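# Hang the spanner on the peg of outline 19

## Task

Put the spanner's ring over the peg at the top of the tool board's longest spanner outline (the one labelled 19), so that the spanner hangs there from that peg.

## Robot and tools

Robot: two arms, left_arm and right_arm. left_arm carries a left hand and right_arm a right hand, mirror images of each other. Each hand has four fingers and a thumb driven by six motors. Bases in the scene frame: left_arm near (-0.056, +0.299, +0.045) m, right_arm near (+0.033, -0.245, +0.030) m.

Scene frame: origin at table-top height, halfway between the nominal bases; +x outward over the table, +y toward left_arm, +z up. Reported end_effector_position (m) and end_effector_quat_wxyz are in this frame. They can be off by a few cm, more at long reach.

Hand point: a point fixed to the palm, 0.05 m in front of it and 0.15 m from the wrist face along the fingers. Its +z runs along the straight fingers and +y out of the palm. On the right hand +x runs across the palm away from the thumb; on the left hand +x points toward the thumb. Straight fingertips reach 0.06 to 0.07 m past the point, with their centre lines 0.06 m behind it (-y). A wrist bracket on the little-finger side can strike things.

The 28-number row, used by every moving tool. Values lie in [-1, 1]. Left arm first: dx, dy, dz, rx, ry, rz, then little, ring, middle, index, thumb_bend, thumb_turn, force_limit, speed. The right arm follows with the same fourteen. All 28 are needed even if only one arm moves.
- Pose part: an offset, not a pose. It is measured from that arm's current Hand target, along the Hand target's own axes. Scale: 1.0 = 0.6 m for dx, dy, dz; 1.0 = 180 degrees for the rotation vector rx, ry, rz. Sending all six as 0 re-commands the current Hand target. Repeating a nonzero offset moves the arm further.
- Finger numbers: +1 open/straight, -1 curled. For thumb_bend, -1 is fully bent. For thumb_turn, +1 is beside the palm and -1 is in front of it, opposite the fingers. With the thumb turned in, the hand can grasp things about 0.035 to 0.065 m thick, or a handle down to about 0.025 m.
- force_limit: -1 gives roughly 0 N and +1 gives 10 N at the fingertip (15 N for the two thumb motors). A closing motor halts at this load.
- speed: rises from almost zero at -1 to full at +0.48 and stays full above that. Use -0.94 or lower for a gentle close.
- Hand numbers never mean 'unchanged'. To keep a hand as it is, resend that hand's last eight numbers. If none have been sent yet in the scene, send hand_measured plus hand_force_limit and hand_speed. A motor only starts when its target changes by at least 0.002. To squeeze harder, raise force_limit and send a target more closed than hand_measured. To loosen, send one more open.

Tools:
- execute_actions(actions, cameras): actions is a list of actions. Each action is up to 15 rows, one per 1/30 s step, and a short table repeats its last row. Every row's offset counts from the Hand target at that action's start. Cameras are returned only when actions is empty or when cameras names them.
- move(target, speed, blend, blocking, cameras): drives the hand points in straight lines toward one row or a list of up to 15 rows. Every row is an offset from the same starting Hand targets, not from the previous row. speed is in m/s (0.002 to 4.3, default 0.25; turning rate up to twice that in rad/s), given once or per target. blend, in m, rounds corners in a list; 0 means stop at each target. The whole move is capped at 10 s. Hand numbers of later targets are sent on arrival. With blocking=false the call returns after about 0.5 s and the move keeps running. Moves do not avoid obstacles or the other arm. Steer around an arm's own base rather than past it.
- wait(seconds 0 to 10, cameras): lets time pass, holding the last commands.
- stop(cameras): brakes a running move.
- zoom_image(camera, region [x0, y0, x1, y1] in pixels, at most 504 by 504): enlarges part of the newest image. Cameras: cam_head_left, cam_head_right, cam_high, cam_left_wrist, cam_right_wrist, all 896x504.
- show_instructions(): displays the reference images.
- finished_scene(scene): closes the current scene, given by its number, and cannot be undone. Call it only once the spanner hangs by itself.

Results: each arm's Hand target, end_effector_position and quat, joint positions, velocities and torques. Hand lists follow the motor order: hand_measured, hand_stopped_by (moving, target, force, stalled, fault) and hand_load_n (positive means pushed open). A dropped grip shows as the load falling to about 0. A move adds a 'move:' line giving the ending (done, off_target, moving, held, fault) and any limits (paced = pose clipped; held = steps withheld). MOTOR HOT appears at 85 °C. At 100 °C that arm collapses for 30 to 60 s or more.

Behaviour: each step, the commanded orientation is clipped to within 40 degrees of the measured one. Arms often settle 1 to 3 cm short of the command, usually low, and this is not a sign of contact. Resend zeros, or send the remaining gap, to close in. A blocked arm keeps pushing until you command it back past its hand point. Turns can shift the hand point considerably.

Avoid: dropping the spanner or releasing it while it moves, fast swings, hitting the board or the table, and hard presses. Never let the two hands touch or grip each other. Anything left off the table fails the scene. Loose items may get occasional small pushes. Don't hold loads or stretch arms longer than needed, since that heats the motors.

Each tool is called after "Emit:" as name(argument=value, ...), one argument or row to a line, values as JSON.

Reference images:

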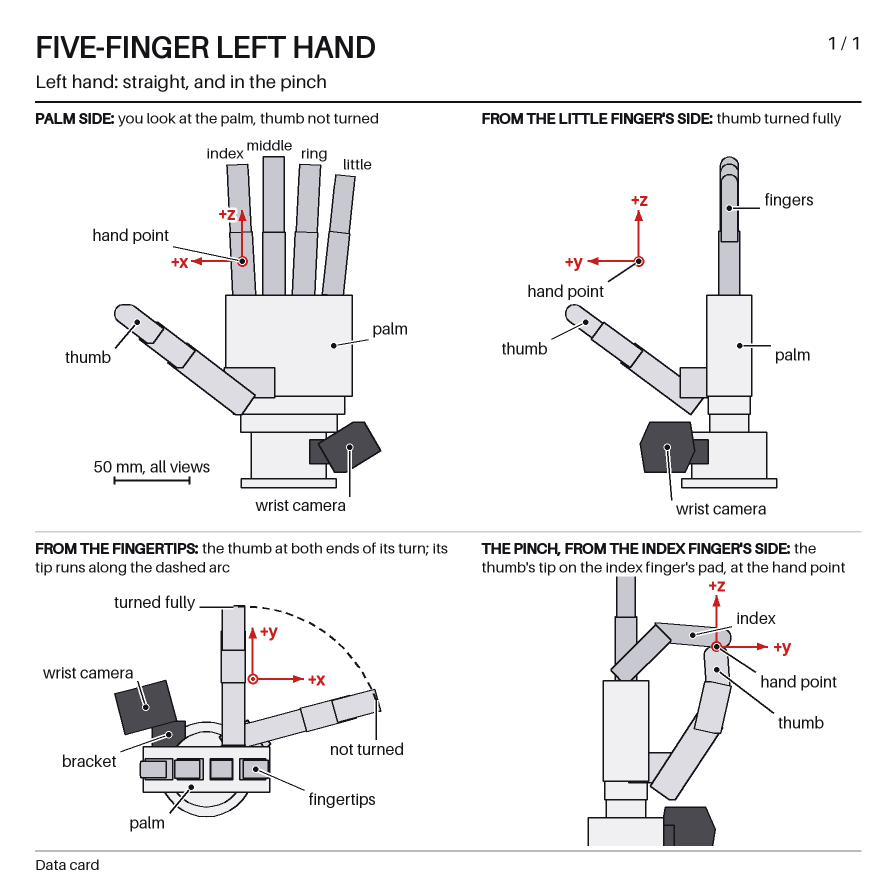

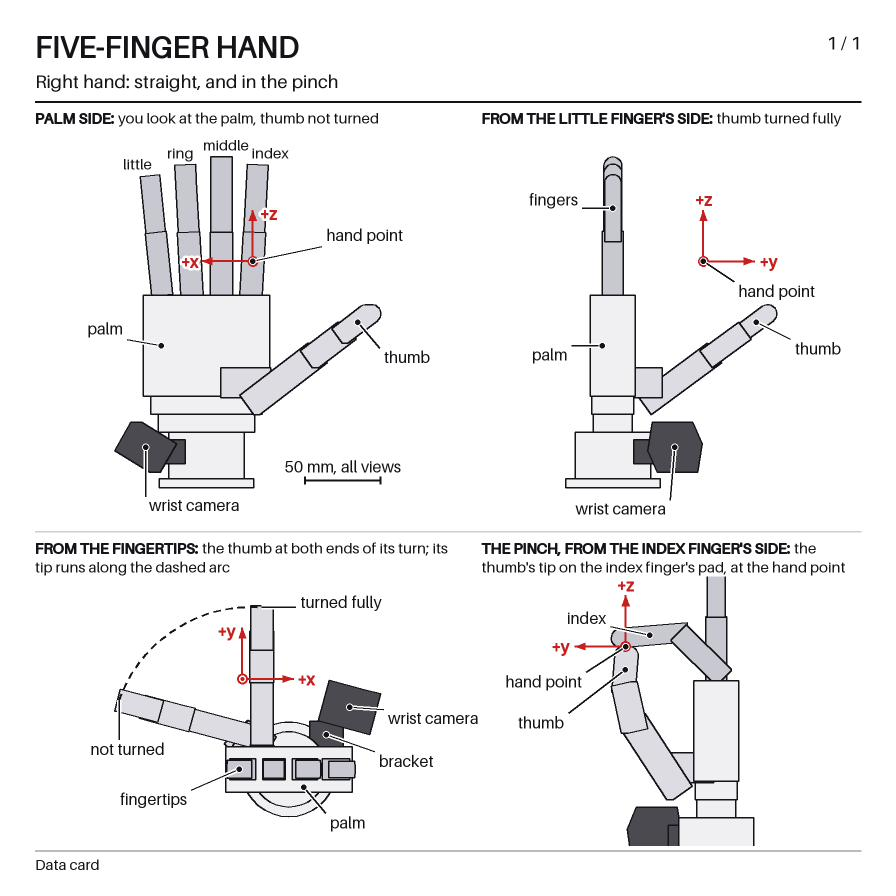

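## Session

Emit:
execute_actions(
  actions=[],
)

Scene clock: 0.00 s.
left_arm: end_effector_position=(+0.5411, -0.1066, +0.2412) hand_measured=(+1.000, +1.000, +1.000, +1.000, +1.000, +1.000) hand_load_n=(+0.0, +0.0, +0.0, +0.0, +0.0, +0.0) hand_stopped_by=(target, target, target, target, target, target) hand_force_limit=0.00 hand_speed=-0.80 end_effector_quat_wxyz=(-0.315, -0.240, +0.732, -0.555) | right_arm: end_effector_position=(+0.2290, -0.3658, +0.1651) hand_measured=(+1.000, +1.000, +1.000, +1.000, +1.000, +1.000) hand_load_n=(+0.0, +0.0, +0.0, +0.0, +0.0, +0.0) hand_stopped_by=(target, target, target, target, target, target) hand_force_limit=0.00 hand_speed=-0.80 end_effector_quat_wxyz=(+0.042, -0.339, +0.890, +0.302)
Joint positions: left_arm=[-0.336 2.28 2.117 -0.831 1.347 0.148] | right_arm=[-0.906 1.544 1.01 -1.605 -0.265 -0.112]
Joint velocities: within noise
Joint torques (N m): no reading
Heat: left arm: hottest elbow 37 °C; right arm: hottest elbow 36 °C.
Hand target: left_arm +0.5457, -0.1081, +0.2556; -0.304, -0.228, +0.734, -0.563 | right_arm +0.2328, -0.3703, +0.1685; +0.045, -0.341, +0.892, +0.295
camera_calibration:
cam_left_wrist: T_world_to_cam=[[0.475241, -0.306354, 0.824799, -0.48174], [-0.63295, 0.532115, 0.562342, 0.266014], [-0.611164, -0.789304, 0.0589762, 0.341731], [0, 0, 0, 1]] pos_world=[0.60617, -0.0194033, 0.227594]
cam_right_wrist: T_world_to_cam=[[-0.783677, 0.403242, 0.472489, 0.242635], [0.602975, 0.31109, 0.734605, -0.147603], [0.149237, 0.860592, -0.486939, 0.475479], [0, 0, 0, 1]] pos_world=[0.20819, -0.461116, 0.225317]

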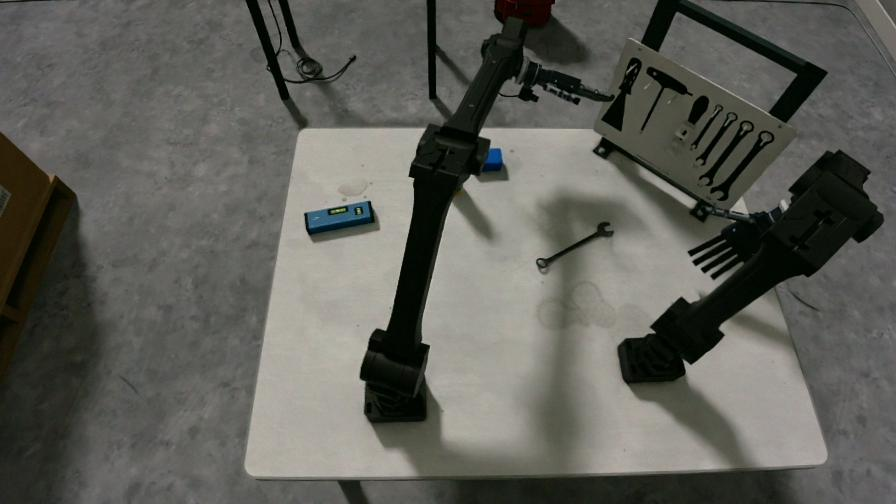

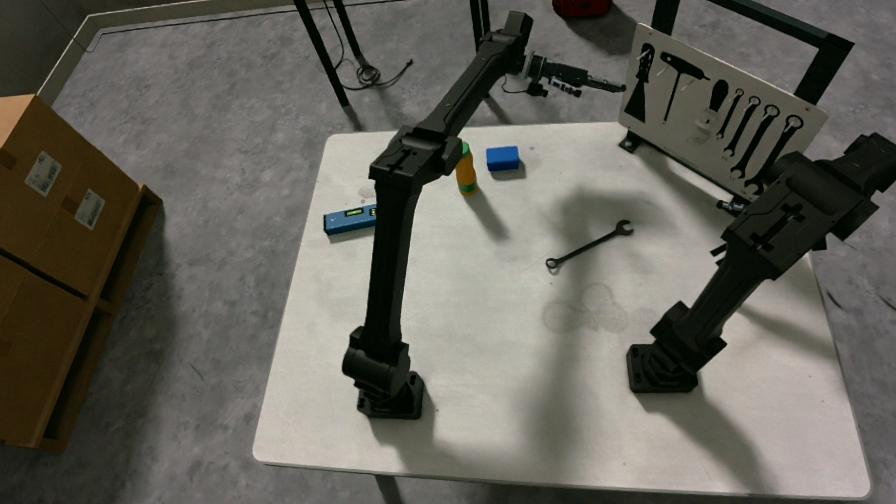

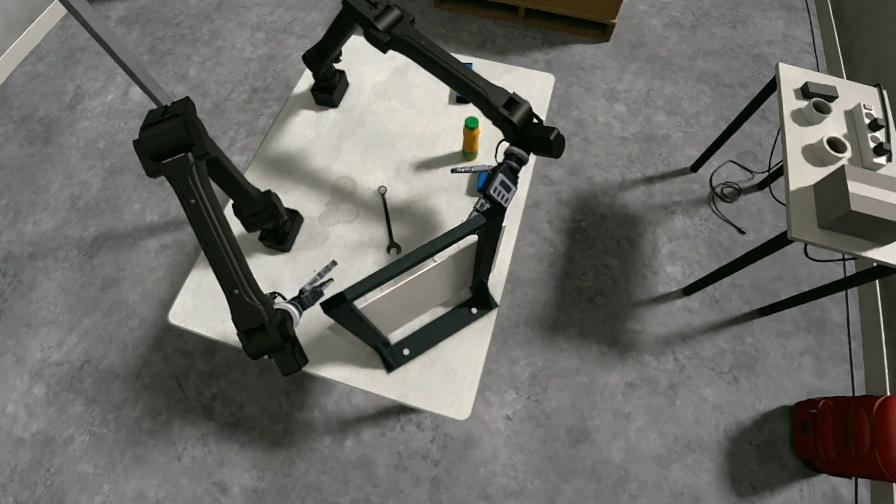

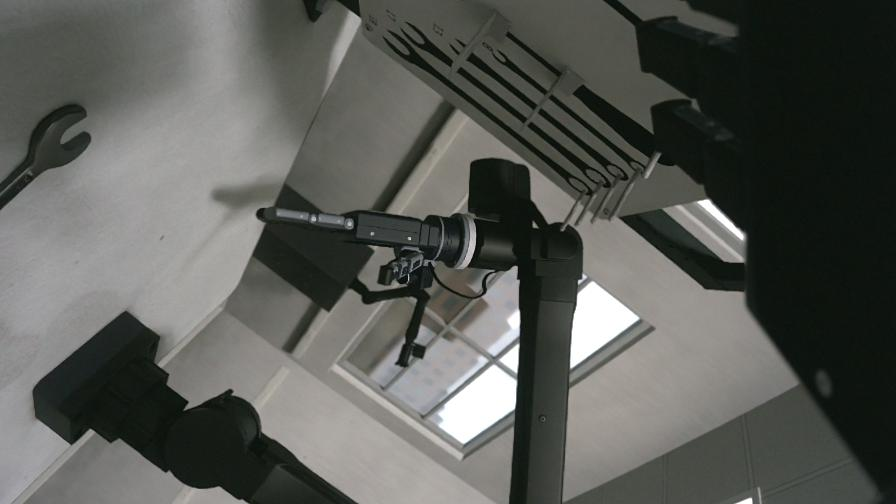

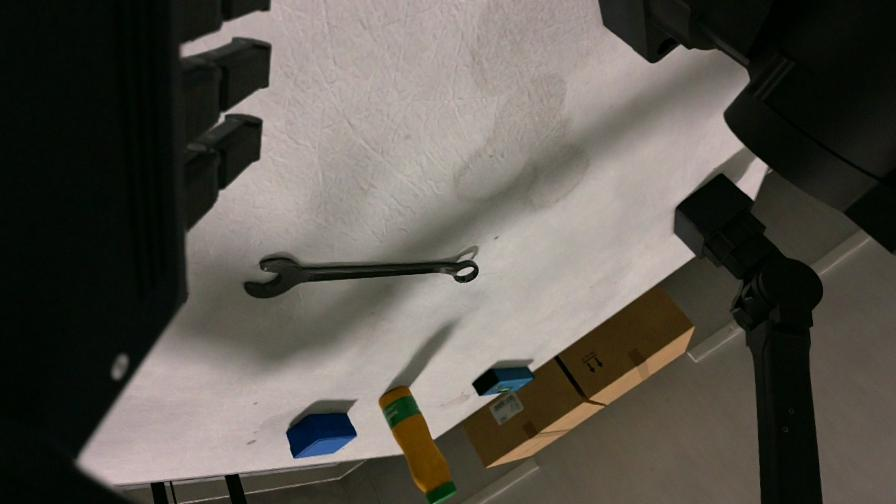

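Emit:
zoom_image(
  camera="cam_head_right",
  region=[530, 200, 650, 290],
)

Emit:
zoom_image(
  camera="cam_head_left",
  region=[520, 200, 640, 290],
)

Emit:
zoom_image(
  camera="cam_head_right",
  region=[600, 10, 850, 220],
)

Scaled by 4.200 from the camera's 896x504 image, which has a finer 1280x720 frame.

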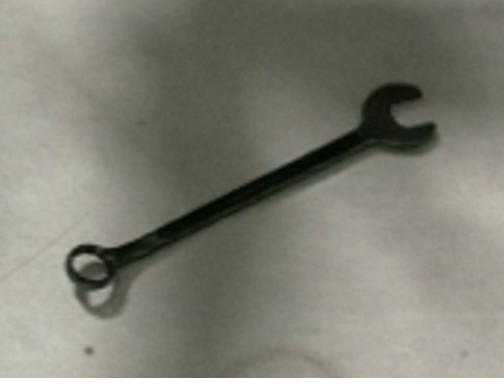

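Scaled by 4.200 from the camera's 896x504 image, which has a finer 1280x720 frame.

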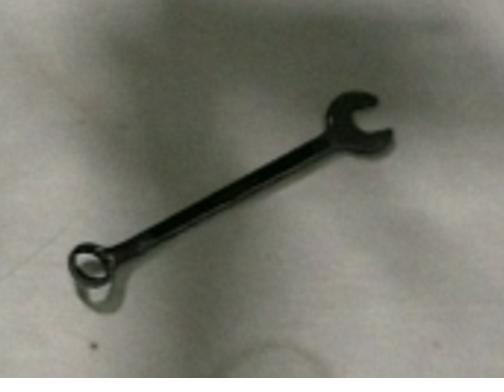

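Scaled by 2.016 from the camera's 896x504 image, which has a finer 1280x720 frame.

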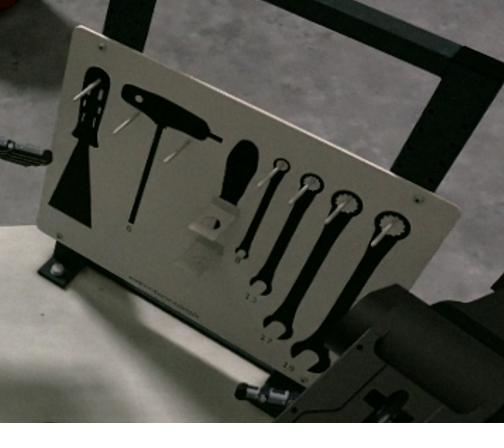

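Emit:
move(
  target=[0.179,0.198,-0.097,0.0186,-0.305,0.1626,1,1,1,0.35,0.34,-0.65,-0.45,0.3,0.539,-0.196,-0.524,0.3717,-0.0359,0.1102,1,1,1,1,1,1,0,-0.8],
  speed=0.3,
  cameras=[],
)

Scene clock: 112.63 s.
left_arm: end_effector_position=(+0.3969, -0.0188, +0.2497) hand_measured=(+1.000, +1.000, +1.000, +0.350, +0.340, -0.650) hand_load_n=(+0.0, +0.0, +0.0, +0.0, +0.0, +0.0) hand_stopped_by=(target, target, target, target, target, target) hand_force_limit=-0.45 hand_speed=0.30 end_effector_quat_wxyz=(+0.204, -0.292, +0.812, -0.462) | right_arm: end_effector_position=(+0.0978, -0.7827, +0.2621) hand_measured=(+1.000, +1.000, +1.000, +1.000, +1.000, +1.000) hand_load_n=(+0.0, +0.0, +0.0, +0.0, +0.0, +0.0) hand_stopped_by=(target, target, target, target, target, target) hand_force_limit=0.00 hand_speed=-0.80 end_effector_quat_wxyz=(+0.224, -0.093, +0.949, -0.199)
Joint positions: left_arm=[-0.497 1.338 1.011 -0.208 0.281 0.233] | right_arm=[-1.686 1.681 1.617 -1.162 -0.513 -0.192]
Joint torques (N m): left_arm=[-0.15 -13.39 9.4 2.06 0.08 0.17] | right_arm=[-1.55 -16.26 11.18 1.06 -0.54 0.08]
Heat: left arm: hottest elbow 51 °C; right arm: hottest elbow 38 °C.
Hand target: left_arm +0.3997, -0.0201, +0.2600; +0.217, -0.282, +0.807, -0.472 | right_arm +0.0982, -0.8030, +0.2782; +0.223, -0.094, +0.945, -0.222
Off the commanded pose: left_arm 0.011 m, 2 deg | right_arm 0.026 m, 3 deg.
move: off_target (left_arm, right_arm)
No camera images: "cameras" was empty.

Emit:
move(
  target=[0.2003,0.2302,-0.0073,-0.0288,-0.2999,-0.1559,1,1,1,0.35,0.34,-0.65,-0.45,0.3,0,0,0,0,0,0,1,1,1,1,1,1,0,-0.8],
  speed=0.25,
  cameras=["cam_left_wrist", "cam_head_right"],
)

Scene clock: 123.60 s.
left_arm: end_effector_position=(+0.2650, -0.0246, +0.1196) hand_measured=(+1.000, +1.000, +1.000, +0.350, +0.340, -0.650) hand_load_n=(+0.0, +0.0, +0.0, +0.0, +0.0, +0.0) hand_stopped_by=(target, target, target, target, target, target) hand_force_limit=-0.45 hand_speed=0.30 end_effector_quat_wxyz=(-0.431, +0.649, -0.558, +0.286) | right_arm: end_effector_position=(+0.0979, -0.7827, +0.2621) hand_measured=(+1.000, +1.000, +1.000, +1.000, +1.000, +1.000) hand_load_n=(+0.0, +0.0, +0.0, +0.0, +0.0, -0.5) hand_stopped_by=(target, target, target, target, target, target) hand_force_limit=0.00 hand_speed=-0.80 end_effector_quat_wxyz=(+0.225, -0.093, +0.949, -0.199)
Joint positions: left_arm=[-1.099 1.459 0.832 -0.566 -1.047 -1.016] | right_arm=[-1.686 1.681 1.617 -1.162 -0.513 -0.191]
Joint torques (N m): left_arm=[-0.38 -9.58 11 -0.39 -0.68 0.01] | right_arm=[-1.38 -16.21 11.19 1.07 -0.54 0.08]
Heat: left arm: hottest elbow 50 °C; right arm: hottest elbow 40 °C.
Hand target: left_arm +0.2728, -0.0420, +0.1300; -0.427, +0.653, -0.551, +0.296 | right_arm +0.0982, -0.8030, +0.2782; +0.223, -0.094, +0.945, -0.222
Off the commanded pose: left_arm 0.022 m, 1 deg | right_arm 0.026 m, 3 deg.
move: off_target (left_arm, right_arm)
camera_calibration:
cam_left_wrist: T_world_to_cam=[[0.558925, -0.249517, 0.790787, -0.241864], [-0.344411, -0.937359, -0.0523368, 0.0768649], [0.754311, -0.243103, -0.609849, -0.0235841], [0, 0, 0, 1]] pos_world=[0.179447, 0.00596741, 0.180903]
Images, in order (width x height): cam_head_right 896x504, cam_left_wrist 896x504.

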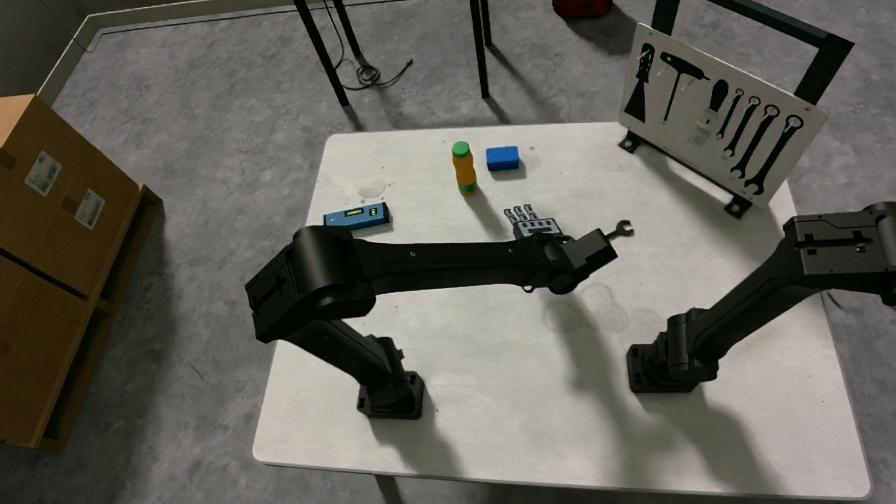

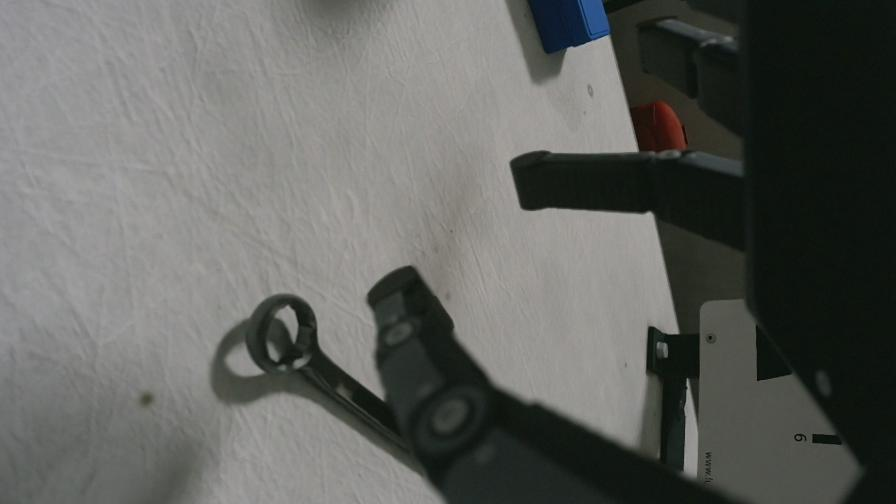

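Emit:
move(
  target=[0.045,0.0592,0.023,0,0,0,1,1,1,0.35,0.34,-0.65,-0.45,0.3,0,0,0,0,0,0,1,1,1,1,1,1,0,-0.8],
  speed=0.1,
  cameras=["cam_left_wrist"],
)

Scene clock: 132.40 s.
left_arm: end_effector_position=(+0.2637, -0.0419, +0.0777) hand_measured=(+1.000, +1.000, +1.000, +0.350, +0.340, -0.650) hand_load_n=(+0.0, +0.0, +0.0, +0.0, +0.0, +0.0) hand_stopped_by=(target, target, target, target, target, target) hand_force_limit=-0.45 hand_speed=0.30 end_effector_quat_wxyz=(-0.437, +0.645, -0.565, +0.272) | right_arm: end_effector_position=(+0.0979, -0.7827, +0.2621) hand_measured=(+1.000, +1.000, +1.000, +1.000, +1.000, +1.000) hand_load_n=(+0.0, +0.0, +0.0, +0.0, +0.0, +0.0) hand_stopped_by=(target, target, target, target, target, target) hand_force_limit=0.00 hand_speed=-0.80 end_effector_quat_wxyz=(+0.225, -0.093, +0.949, -0.199)
Joint positions: left_arm=[-1.122 1.593 0.86 -0.535 -1.056 -1.065] | right_arm=[-1.686 1.681 1.617 -1.162 -0.513 -0.191]
Joint torques (N m): left_arm=[-0.56 -11.75 10.06 0.66 -0.69 0] | right_arm=[-1.26 -16.26 11.21 1.05 -0.55 0.07]
Heat: left arm: hottest elbow 50 °C; right arm: hottest elbow 41 °C.
Hand target: left_arm +0.2739, -0.0662, +0.0900; -0.427, +0.653, -0.551, +0.296 | right_arm +0.0982, -0.8030, +0.2782; +0.223, -0.094, +0.945, -0.222
Off the commanded pose: left_arm 0.029 m, 3 deg | right_arm 0.026 m, 3 deg.
move: off_target (left_arm, right_arm)
camera_calibration:
cam_left_wrist: T_world_to_cam=[[0.571291, -0.271957, 0.774381, -0.215226], [-0.343341, -0.936173, -0.0754806, 0.059589], [0.745482, -0.222756, -0.628201, -0.0477698], [0, 0, 0, 1]] pos_world=[0.179028, -0.0133876, 0.141156]
Images, in order (width x height): cam_left_wrist 896x504.

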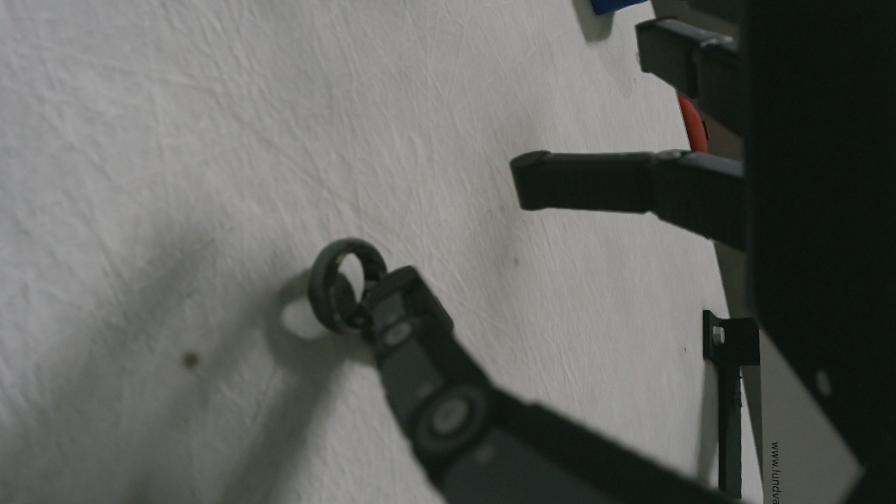

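Emit:
move(
  target=[0.0142,0.0417,0.0192,0,0,0,1,1,1,0.35,0.34,-0.65,-0.45,0.3,0,0,0,0,0,0,1,1,1,1,1,1,0,-0.8],
  speed=0.08,
  cameras=["cam_left_wrist"],
)

Emit:
zoom_image(
  camera="cam_left_wrist",
  region=[300, 80, 600, 420],
)

Scene clock: 138.87 s.
left_arm: end_effector_position=(+0.2659, -0.0495, +0.0526) hand_measured=(+1.000, +1.000, +1.000, +0.350, +0.340, -0.650) hand_load_n=(+0.0, +0.0, +0.0, +0.0, +0.0, +0.0) hand_stopped_by=(target, target, target, target, target, target) hand_force_limit=-0.45 hand_speed=0.30 end_effector_quat_wxyz=(-0.436, +0.646, -0.563, +0.274) | right_arm: end_effector_position=(+0.0979, -0.7827, +0.2621) hand_measured=(+1.000, +1.000, +1.000, +1.000, +1.000, +1.000) hand_load_n=(+0.0, +0.0, +0.0, +0.0, +0.0, +0.0) hand_stopped_by=(target, target, target, target, target, target) hand_force_limit=0.00 hand_speed=-0.80 end_effector_quat_wxyz=(+0.225, -0.093, +0.949, -0.199)
Joint positions: left_arm=[-1.126 1.663 0.86 -0.47 -1.058 -1.077] | right_arm=[-1.686 1.681 1.617 -1.162 -0.513 -0.191]
Joint torques (N m): left_arm=[-0.32 -12.16 9.24 0.68 -0.69 0.03] | right_arm=[-1.44 -16.26 11.19 1.1 -0.54 0.06]
Heat: left arm: hottest elbow 50 °C; right arm: hottest elbow 42 °C.
Hand target: left_arm +0.2740, -0.0724, +0.0617; -0.427, +0.653, -0.551, +0.296 | right_arm +0.0982, -0.8030, +0.2782; +0.223, -0.094, +0.945, -0.222
Off the commanded pose: left_arm 0.026 m, 3 deg | right_arm 0.026 m, 3 deg.
move: off_target (left_arm, right_arm)
camera_calibration:
cam_left_wrist: T_world_to_cam=[[0.569575, -0.266105, 0.777671, -0.198536], [-0.340537, -0.937517, -0.0713882, 0.0503819], [0.748077, -0.224165, -0.624605, -0.0677668], [0, 0, 0, 1]] pos_world=[0.180933, -0.0207886, 0.115665]
Images, in order (width x height): cam_left_wrist 896x504.

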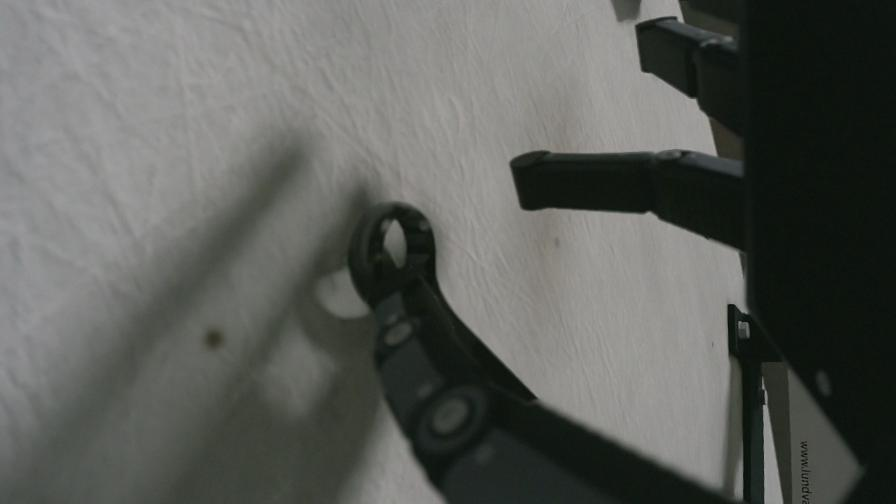

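Scaled by 1.482 from the camera's 896x504 image, which has a finer 1280x720 frame.

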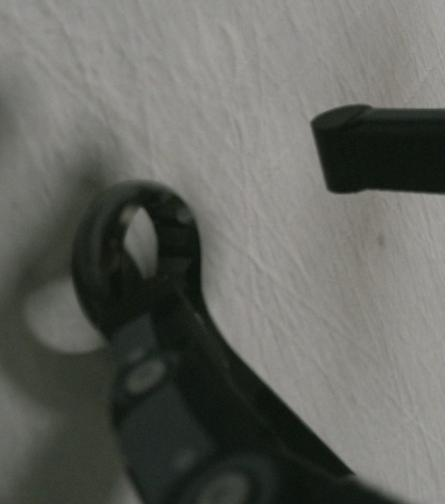

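Emit:
move(
  target=[0.0007,0.0273,-0.0018,0,0,0,1,1,1,0.35,0.34,-0.65,-0.45,0.3,0,0,0,0,0,0,1,1,1,1,1,1,0,-0.8],
  speed=0.05,
  cameras=["cam_left_wrist"],
)

Emit:
zoom_image(
  camera="cam_left_wrist",
  region=[300, 80, 600, 420],
)

Scene clock: 144.90 s.
left_arm: end_effector_position=(+0.2598, -0.0561, +0.0443) hand_measured=(+1.000, +1.000, +1.000, +0.350, +0.340, -0.650) hand_load_n=(+0.0, +0.0, +0.0, +0.5, +0.0, +0.0) hand_stopped_by=(target, target, target, target, target, target) hand_force_limit=-0.45 hand_speed=0.30 end_effector_quat_wxyz=(-0.434, +0.648, -0.560, +0.281) | right_arm: end_effector_position=(+0.0979, -0.7827, +0.2621) hand_measured=(+1.000, +1.000, +1.000, +1.000, +1.000, +1.000) hand_load_n=(+0.0, +0.0, +0.0, -0.5, +0.0, +0.0) hand_stopped_by=(target, target, target, target, target, target) hand_force_limit=0.00 hand_speed=-0.80 end_effector_quat_wxyz=(+0.225, -0.093, +0.949, -0.199)
Joint positions: left_arm=[-1.147 1.686 0.86 -0.463 -1.064 -1.113] | right_arm=[-1.686 1.681 1.617 -1.162 -0.513 -0.191]
Joint torques (N m): left_arm=[-0.56 -12.04 8.24 0.65 -0.7 0.01] | right_arm=[-1.38 -16.15 11.15 1.07 -0.53 0.06]
Heat: left arm: hottest elbow 50 °C; right arm: hottest elbow 42 °C.
Hand target: left_arm +0.2656, -0.0735, +0.0478; -0.427, +0.653, -0.551, +0.296 | right_arm +0.0982, -0.8030, +0.2782; +0.223, -0.094, +0.945, -0.222
Off the commanded pose: left_arm 0.019 m, 2 deg | right_arm 0.026 m, 3 deg.
move: off_target (left_arm, right_arm)
camera_calibration:
cam_left_wrist: T_world_to_cam=[[0.563658, -0.257247, 0.784929, -0.188651], [-0.341849, -0.937718, -0.0618388, 0.0413527], [0.75195, -0.233471, -0.616492, -0.0717741], [0, 0, 0, 1]] pos_world=[0.174441, -0.0265098, 0.106386]
Images, in order (width x height): cam_left_wrist 896x504.

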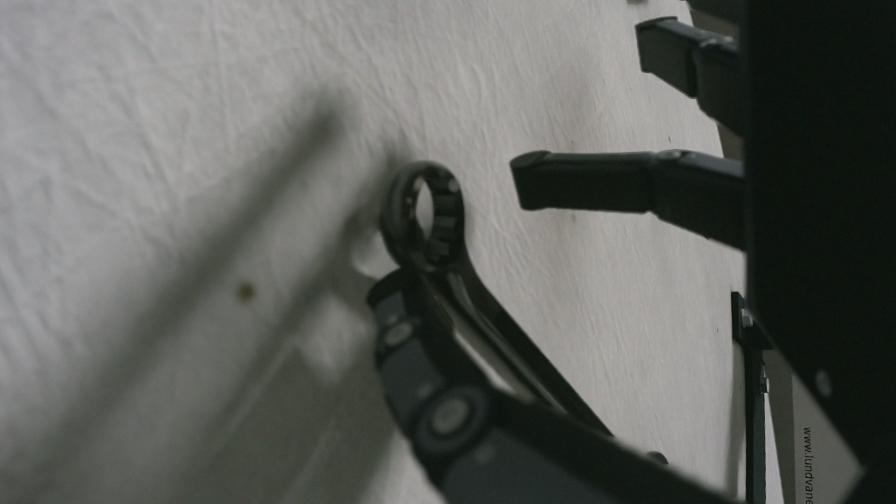

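Scaled by 1.482 from the camera's 896x504 image, which has a finer 1280x720 frame.

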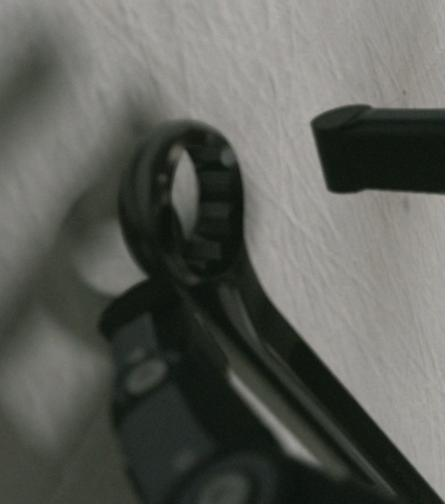

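Emit:
move(
  target=[-0.0133,-0.03,0.0785,0.0024,0.0246,0.0128,1,1,1,0.2,0.34,-0.65,-0.45,-0.5,0,0,0,0,0,0,1,1,1,1,1,1,0,-0.8],
  speed=0.05,
  cameras=["cam_left_wrist", "cam_head_right"],
)

Scene clock: 156.13 s.
left_arm: end_effector_position=(+0.3110, -0.0546, +0.0429) hand_measured=(+1.000, +1.000, +1.000, +0.200, +0.340, -0.650) hand_load_n=(+0.0, +0.0, +0.0, +0.0, +0.0, +0.0) hand_stopped_by=(target, target, target, target, target, target) hand_force_limit=-0.45 hand_speed=-0.50 end_effector_quat_wxyz=(-0.414, +0.629, -0.580, +0.311) | right_arm: end_effector_position=(+0.0979, -0.7827, +0.2621) hand_measured=(+1.000, +1.000, +1.000, +1.000, +1.000, +1.000) hand_load_n=(+0.0, +0.0, +0.0, +0.0, +0.0, +0.0) hand_stopped_by=(target, target, target, target, target, target) hand_force_limit=0.00 hand_speed=-0.80 end_effector_quat_wxyz=(+0.225, -0.093, +0.949, -0.199)
Joint positions: left_arm=[-1.022 1.686 0.807 -0.076 -0.967 -0.761] | right_arm=[-1.686 1.681 1.617 -1.162 -0.513 -0.191]
Joint torques (N m): left_arm=[0.03 -13.57 5.6 1.22 -0.45 0.19] | right_arm=[-1.67 -16.26 11.15 0.99 -0.54 0.07]
Heat: left arm: hottest elbow 48 °C; right arm: hottest elbow 43 °C.
Hand target: left_arm +0.3125, -0.0543, +0.0426; -0.414, +0.628, -0.579, +0.314 | right_arm +0.0982, -0.8030, +0.2782; +0.223, -0.094, +0.945, -0.222
Off the commanded pose: left_arm 0.002 m, 0 deg | right_arm 0.026 m, 3 deg.
move: off_target (right_arm)
camera_calibration:
cam_left_wrist: T_world_to_cam=[[0.532709, -0.277216, 0.799607, -0.208081], [-0.418825, -0.907371, -0.0355497, 0.0846014], [0.735395, -0.315958, -0.59947, -0.110867], [0, 0, 0, 1]] pos_world=[0.227811, -0.0159478, 0.102929]
Images, in order (width x height): cam_head_right 896x504, cam_left_wrist 896x504.

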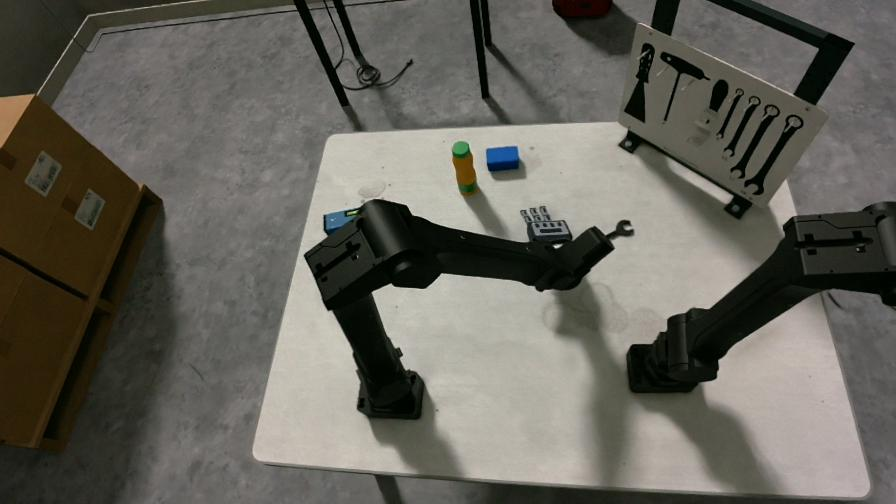

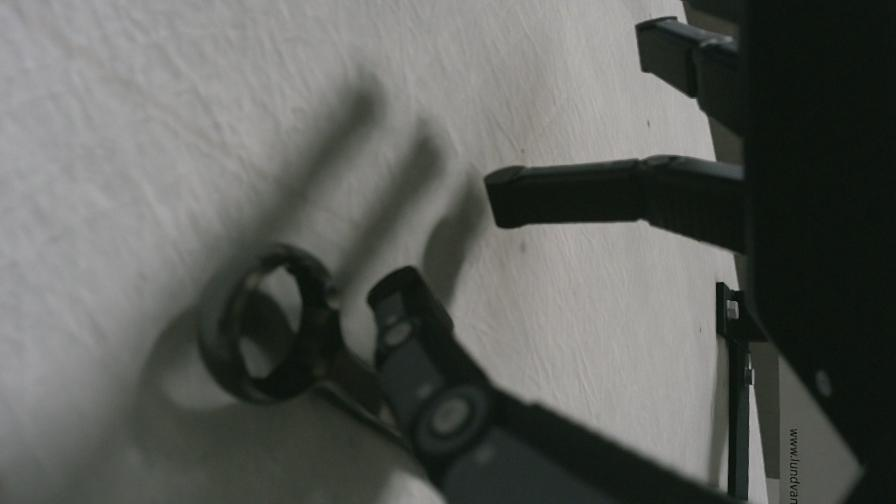

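Emit:
move(
  target=[
    [0.0263,-0.0288,-0.0767,0,0,0,1,1,1,0.5,0.65,-0.65,-0.45,0.3,0,0,0,0,0,0,1,1,1,1,1,1,0,-0.8],
    [0.0308,0.0183,-0.0522,0,0,0,1,1,1,0.5,0.65,-0.65,-0.45,0.3,0,0,0,0,0,0,1,1,1,1,1,1,0,-0.8],
  ],
  speed=0.1,
  cameras=["cam_left_wrist"],
)

Scene clock: 168.30 s.
left_arm: end_effector_position=(+0.2785, -0.0661, +0.0459) hand_measured=(+1.000, +1.000, +1.000, +0.500, +0.650, -0.650) hand_load_n=(+0.0, +0.0, +0.0, +0.0, -1.0, +0.0) hand_stopped_by=(target, target, target, target, target, target) hand_force_limit=-0.45 hand_speed=0.30 end_effector_quat_wxyz=(-0.419, +0.625, -0.584, +0.306) | right_arm: end_effector_position=(+0.0979, -0.7827, +0.2621) hand_measured=(+1.000, +1.000, +1.000, +1.000, +1.000, +1.000) hand_load_n=(+0.0, +0.0, +0.0, +0.0, +0.0, +0.0) hand_stopped_by=(target, target, target, target, target, target) hand_force_limit=0.00 hand_speed=-0.80 end_effector_quat_wxyz=(+0.225, -0.093, +0.949, -0.199)
Joint positions: left_arm=[-1.106 1.675 0.822 -0.219 -1.016 -0.88] | right_arm=[-1.686 1.681 1.617 -1.162 -0.513 -0.191]
Joint torques (N m): left_arm=[-0.26 -12.04 7.56 0.88 -0.47 0.03] | right_arm=[-1.38 -16.21 11.11 1.05 -0.54 0.06]
Heat: left arm: hottest elbow 46 °C; right arm: hottest elbow 44 °C.
Hand target: left_arm +0.2825, -0.0772, +0.0457; -0.414, +0.628, -0.579, +0.314 | right_arm +0.0982, -0.8030, +0.2782; +0.223, -0.094, +0.945, -0.222
Off the commanded pose: left_arm 0.012 m, 1 deg | right_arm 0.026 m, 3 deg.
move: off_target (left_arm, right_arm)
camera_calibration:
cam_left_wrist: T_world_to_cam=[[0.533624, -0.293611, 0.793119, -0.197413], [-0.421299, -0.905445, -0.0517358, 0.0622839], [0.733316, -0.306533, -0.606865, -0.0873048], [0, 0, 0, 1]] pos_world=[0.195606, -0.0283298, 0.106812]
Images, in order (width x height): cam_left_wrist 896x504.

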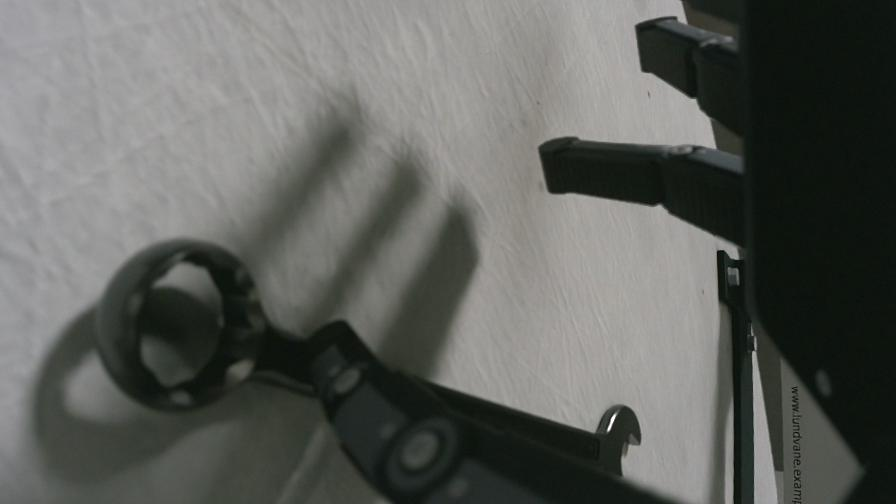

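Emit:
execute_actions(
  actions=[],
  cameras=["cam_head_right", "cam_head_left"],
)

Emit:
zoom_image(
  camera="cam_head_right",
  region=[480, 180, 680, 320],
)

Emit:
zoom_image(
  camera="cam_head_left",
  region=[480, 180, 680, 320],
)

Scene clock: 171.90 s.
left_arm: end_effector_position=(+0.2785, -0.0661, +0.0459) hand_measured=(+1.000, +1.000, +1.000, +0.500, +0.650, -0.650) hand_load_n=(+0.0, +0.0, +0.0, +0.0, -0.5, -0.5) hand_stopped_by=(target, target, target, target, target, target) hand_force_limit=-0.45 hand_speed=0.30 end_effector_quat_wxyz=(-0.419, +0.625, -0.584, +0.306) | right_arm: end_effector_position=(+0.0979, -0.7827, +0.2621) hand_measured=(+1.000, +1.000, +1.000, +1.000, +1.000, +1.000) hand_load_n=(+0.0, +0.0, +0.0, +0.0, +0.0, +0.0) hand_stopped_by=(target, target, target, target, target, target) hand_force_limit=0.00 hand_speed=-0.80 end_effector_quat_wxyz=(+0.225, -0.093, +0.949, -0.199)
Joint positions: left_arm=[-1.106 1.675 0.822 -0.219 -1.016 -0.88] | right_arm=[-1.686 1.681 1.617 -1.162 -0.513 -0.191]
Joint velocities: within noise
Joint torques (N m): left_arm=[-0.26 -11.87 7.54 0.88 -0.47 0.05] | right_arm=[-1.38 -16.32 11.19 1.03 -0.54 0.08]
Heat: left arm: hottest elbow 46 °C; right arm: hottest elbow 44 °C.
Hand target: left_arm +0.2825, -0.0772, +0.0457; -0.414, +0.628, -0.579, +0.314 | right_arm +0.0982, -0.8030, +0.2782; +0.223, -0.094, +0.945, -0.222
Off the commanded pose: left_arm 0.012 m, 1 deg | right_arm 0.026 m, 3 deg.
Images, in order (width x height): cam_head_left 896x504, cam_head_right 896x504.

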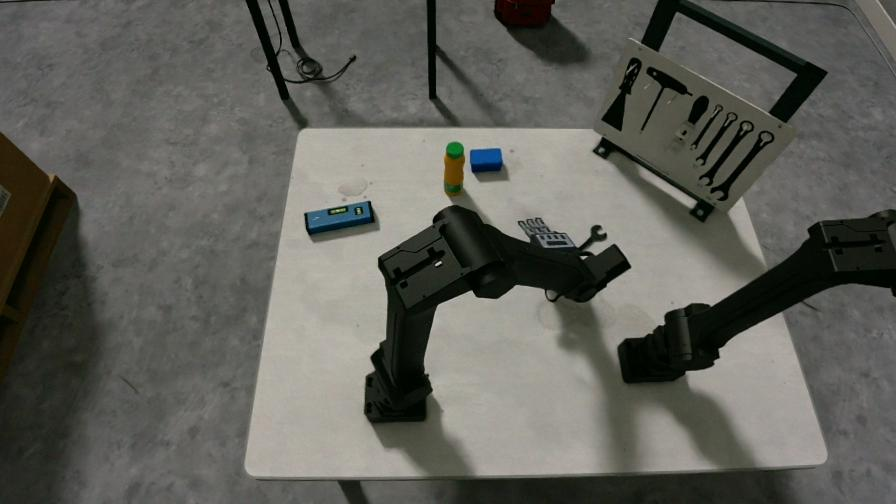

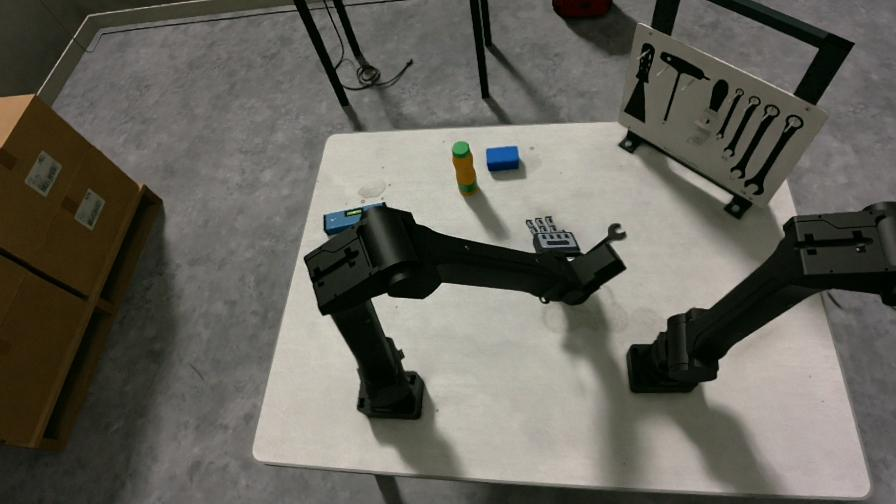

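Scaled by 2.520 from the camera's 896x504 image, which has a finer 1280x720 frame.

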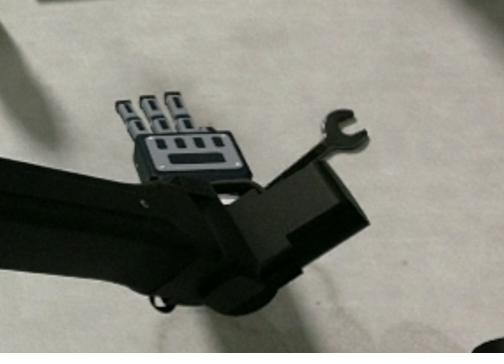

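Scaled by 2.520 from the camera's 896x504 image, which has a finer 1280x720 frame.

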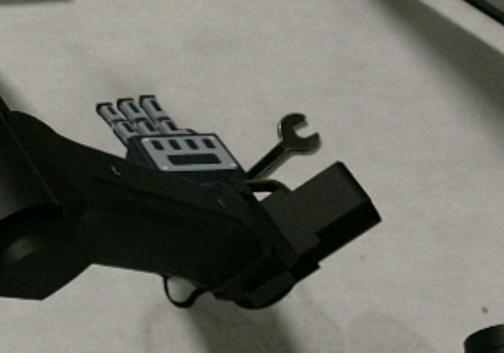

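Emit:
move(
  target=[-0.005,-0.0516,-0.0268,0,0,0,1,1,1,0.5,0.65,-0.65,-0.45,0.3,0,0,0,0,0,0,1,1,1,1,1,1,0,-0.8],
  speed=0.1,
  cameras=["cam_left_wrist", "cam_head_right"],
)

Scene clock: 176.00 s.
left_arm: end_effector_position=(+0.2735, -0.0572, +0.0578) hand_measured=(+1.000, +1.000, +1.000, +0.500, +0.650, -0.650) hand_load_n=(+0.0, +0.0, +0.0, +0.0, +0.0, +0.0) hand_stopped_by=(target, target, target, target, target, target) hand_force_limit=-0.45 hand_speed=0.30 end_effector_quat_wxyz=(-0.422, +0.621, -0.591, +0.293) | right_arm: end_effector_position=(+0.0979, -0.7827, +0.2621) hand_measured=(+1.000, +1.000, +1.000, +1.000, +1.000, +1.000) hand_load_n=(+0.0, +0.0, +0.0, +0.0, +0.0, +0.0) hand_stopped_by=(target, target, target, target, target, target) hand_force_limit=0.00 hand_speed=-0.80 end_effector_quat_wxyz=(+0.225, -0.093, +0.949, -0.199)
Joint positions: left_arm=[-1.106 1.633 0.822 -0.293 -1.014 -0.88] | right_arm=[-1.686 1.681 1.617 -1.162 -0.513 -0.191]
Joint torques (N m): left_arm=[-0.26 -14.97 9.72 -0.27 -0.53 0.07] | right_arm=[-1.32 -16.32 11.17 1.03 -0.54 0.05]
Heat: left arm: hottest elbow 45 °C; right arm: hottest elbow 45 °C.
Hand target: left_arm +0.2826, -0.0772, +0.0808; -0.414, +0.628, -0.579, +0.314 | right_arm +0.0982, -0.8030, +0.2782; +0.223, -0.094, +0.945, -0.222
Off the commanded pose: left_arm 0.032 m, 3 deg | right_arm 0.026 m, 3 deg.
move: off_target (left_arm, right_arm)
camera_calibration:
cam_left_wrist: T_world_to_cam=[[0.545727, -0.314888, 0.776548, -0.205096], [-0.422612, -0.903647, -0.0694314, 0.0703924], [0.723589, -0.290288, -0.626221, -0.0689765], [0, 0, 0, 1]] pos_world=[0.191586, -0.0209954, 0.12096]
Images, in order (width x height): cam_head_right 896x504, cam_left_wrist 896x504.

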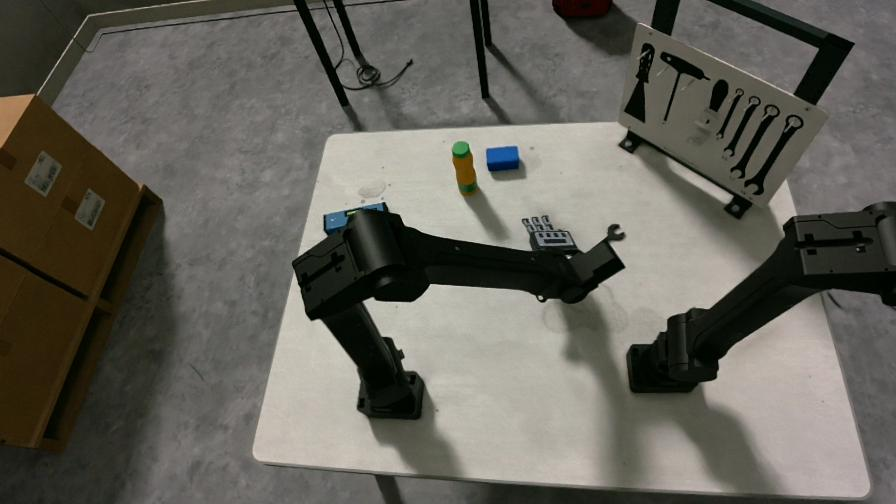

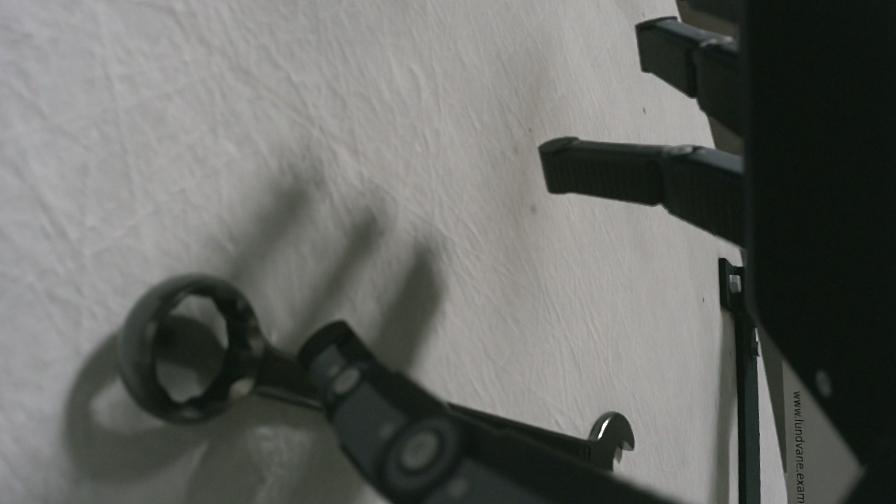

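Emit:
move(
  target=[
    [-0.0028,-0.0295,-0.0153,0,0,0,1,1,1,0.5,0.65,-0.65,-0.45,0.3,0,0,0,0,0,0,1,1,1,1,1,1,0,-0.8],
    [0.0323,-0.0143,-0.0507,0,0,0,1,1,1,0.5,0.65,-0.65,-0.45,0.3,0,0,0,0,0,0,1,1,1,1,1,1,0,-0.8],
    [0.038,0.0447,-0.02,0,0,0,1,1,1,0.5,0.65,-0.65,-0.45,0.3,0,0,0,0,0,0,1,1,1,1,1,1,0,-0.8],
  ],
  speed=0.1,
  cameras=["cam_left_wrist"],
)

Scene clock: 190.03 s.
left_arm: end_effector_position=(+0.2585, -0.0956, +0.0613) hand_measured=(+1.000, +1.000, +1.000, +0.500, +0.650, -0.650) hand_load_n=(+0.0, +0.0, +0.0, +0.0, +0.0, +0.0) hand_stopped_by=(target, target, target, target, target, target) hand_force_limit=-0.45 hand_speed=0.30 end_effector_quat_wxyz=(-0.417, +0.623, -0.587, +0.307) | right_arm: end_effector_position=(+0.0979, -0.7827, +0.2621) hand_measured=(+1.000, +1.000, +1.000, +1.000, +1.000, +1.000) hand_load_n=(+0.0, +0.0, +0.0, +0.0, +0.0, +0.0) hand_stopped_by=(target, target, target, target, target, target) hand_force_limit=0.00 hand_speed=-0.80 end_effector_quat_wxyz=(+0.225, -0.093, +0.949, -0.199)
Joint positions: left_arm=[-1.176 1.682 0.904 -0.389 -1.041 -0.99] | right_arm=[-1.686 1.681 1.617 -1.162 -0.513 -0.191]
Joint torques (N m): left_arm=[0.21 -13.16 7.02 0.87 -0.65 0.02] | right_arm=[-1.49 -16.21 11.19 1.03 -0.53 0.08]
Heat: left arm: hottest elbow 46 °C; right arm: hottest elbow 45 °C.
Hand target: left_arm +0.2625, -0.1014, +0.0608; -0.414, +0.628, -0.579, +0.314 | right_arm +0.0982, -0.8030, +0.2782; +0.223, -0.094, +0.945, -0.222
Off the commanded pose: left_arm 0.007 m, 1 deg | right_arm 0.026 m, 3 deg.
move: off_target (right_arm)
camera_calibration:
cam_left_wrist: T_world_to_cam=[[0.532636, -0.297387, 0.792376, -0.207732], [-0.428749, -0.902021, -0.0503325, 0.0300705], [0.729708, -0.312921, -0.607953, -0.0718925], [0, 0, 0, 1]] pos_world=[0.175999, -0.0571494, 0.122408]
Images, in order (width x height): cam_left_wrist 896x504.

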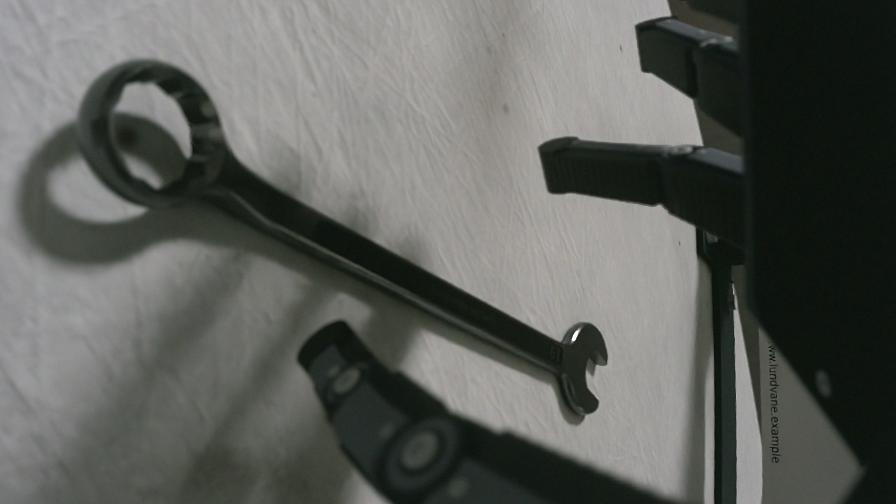

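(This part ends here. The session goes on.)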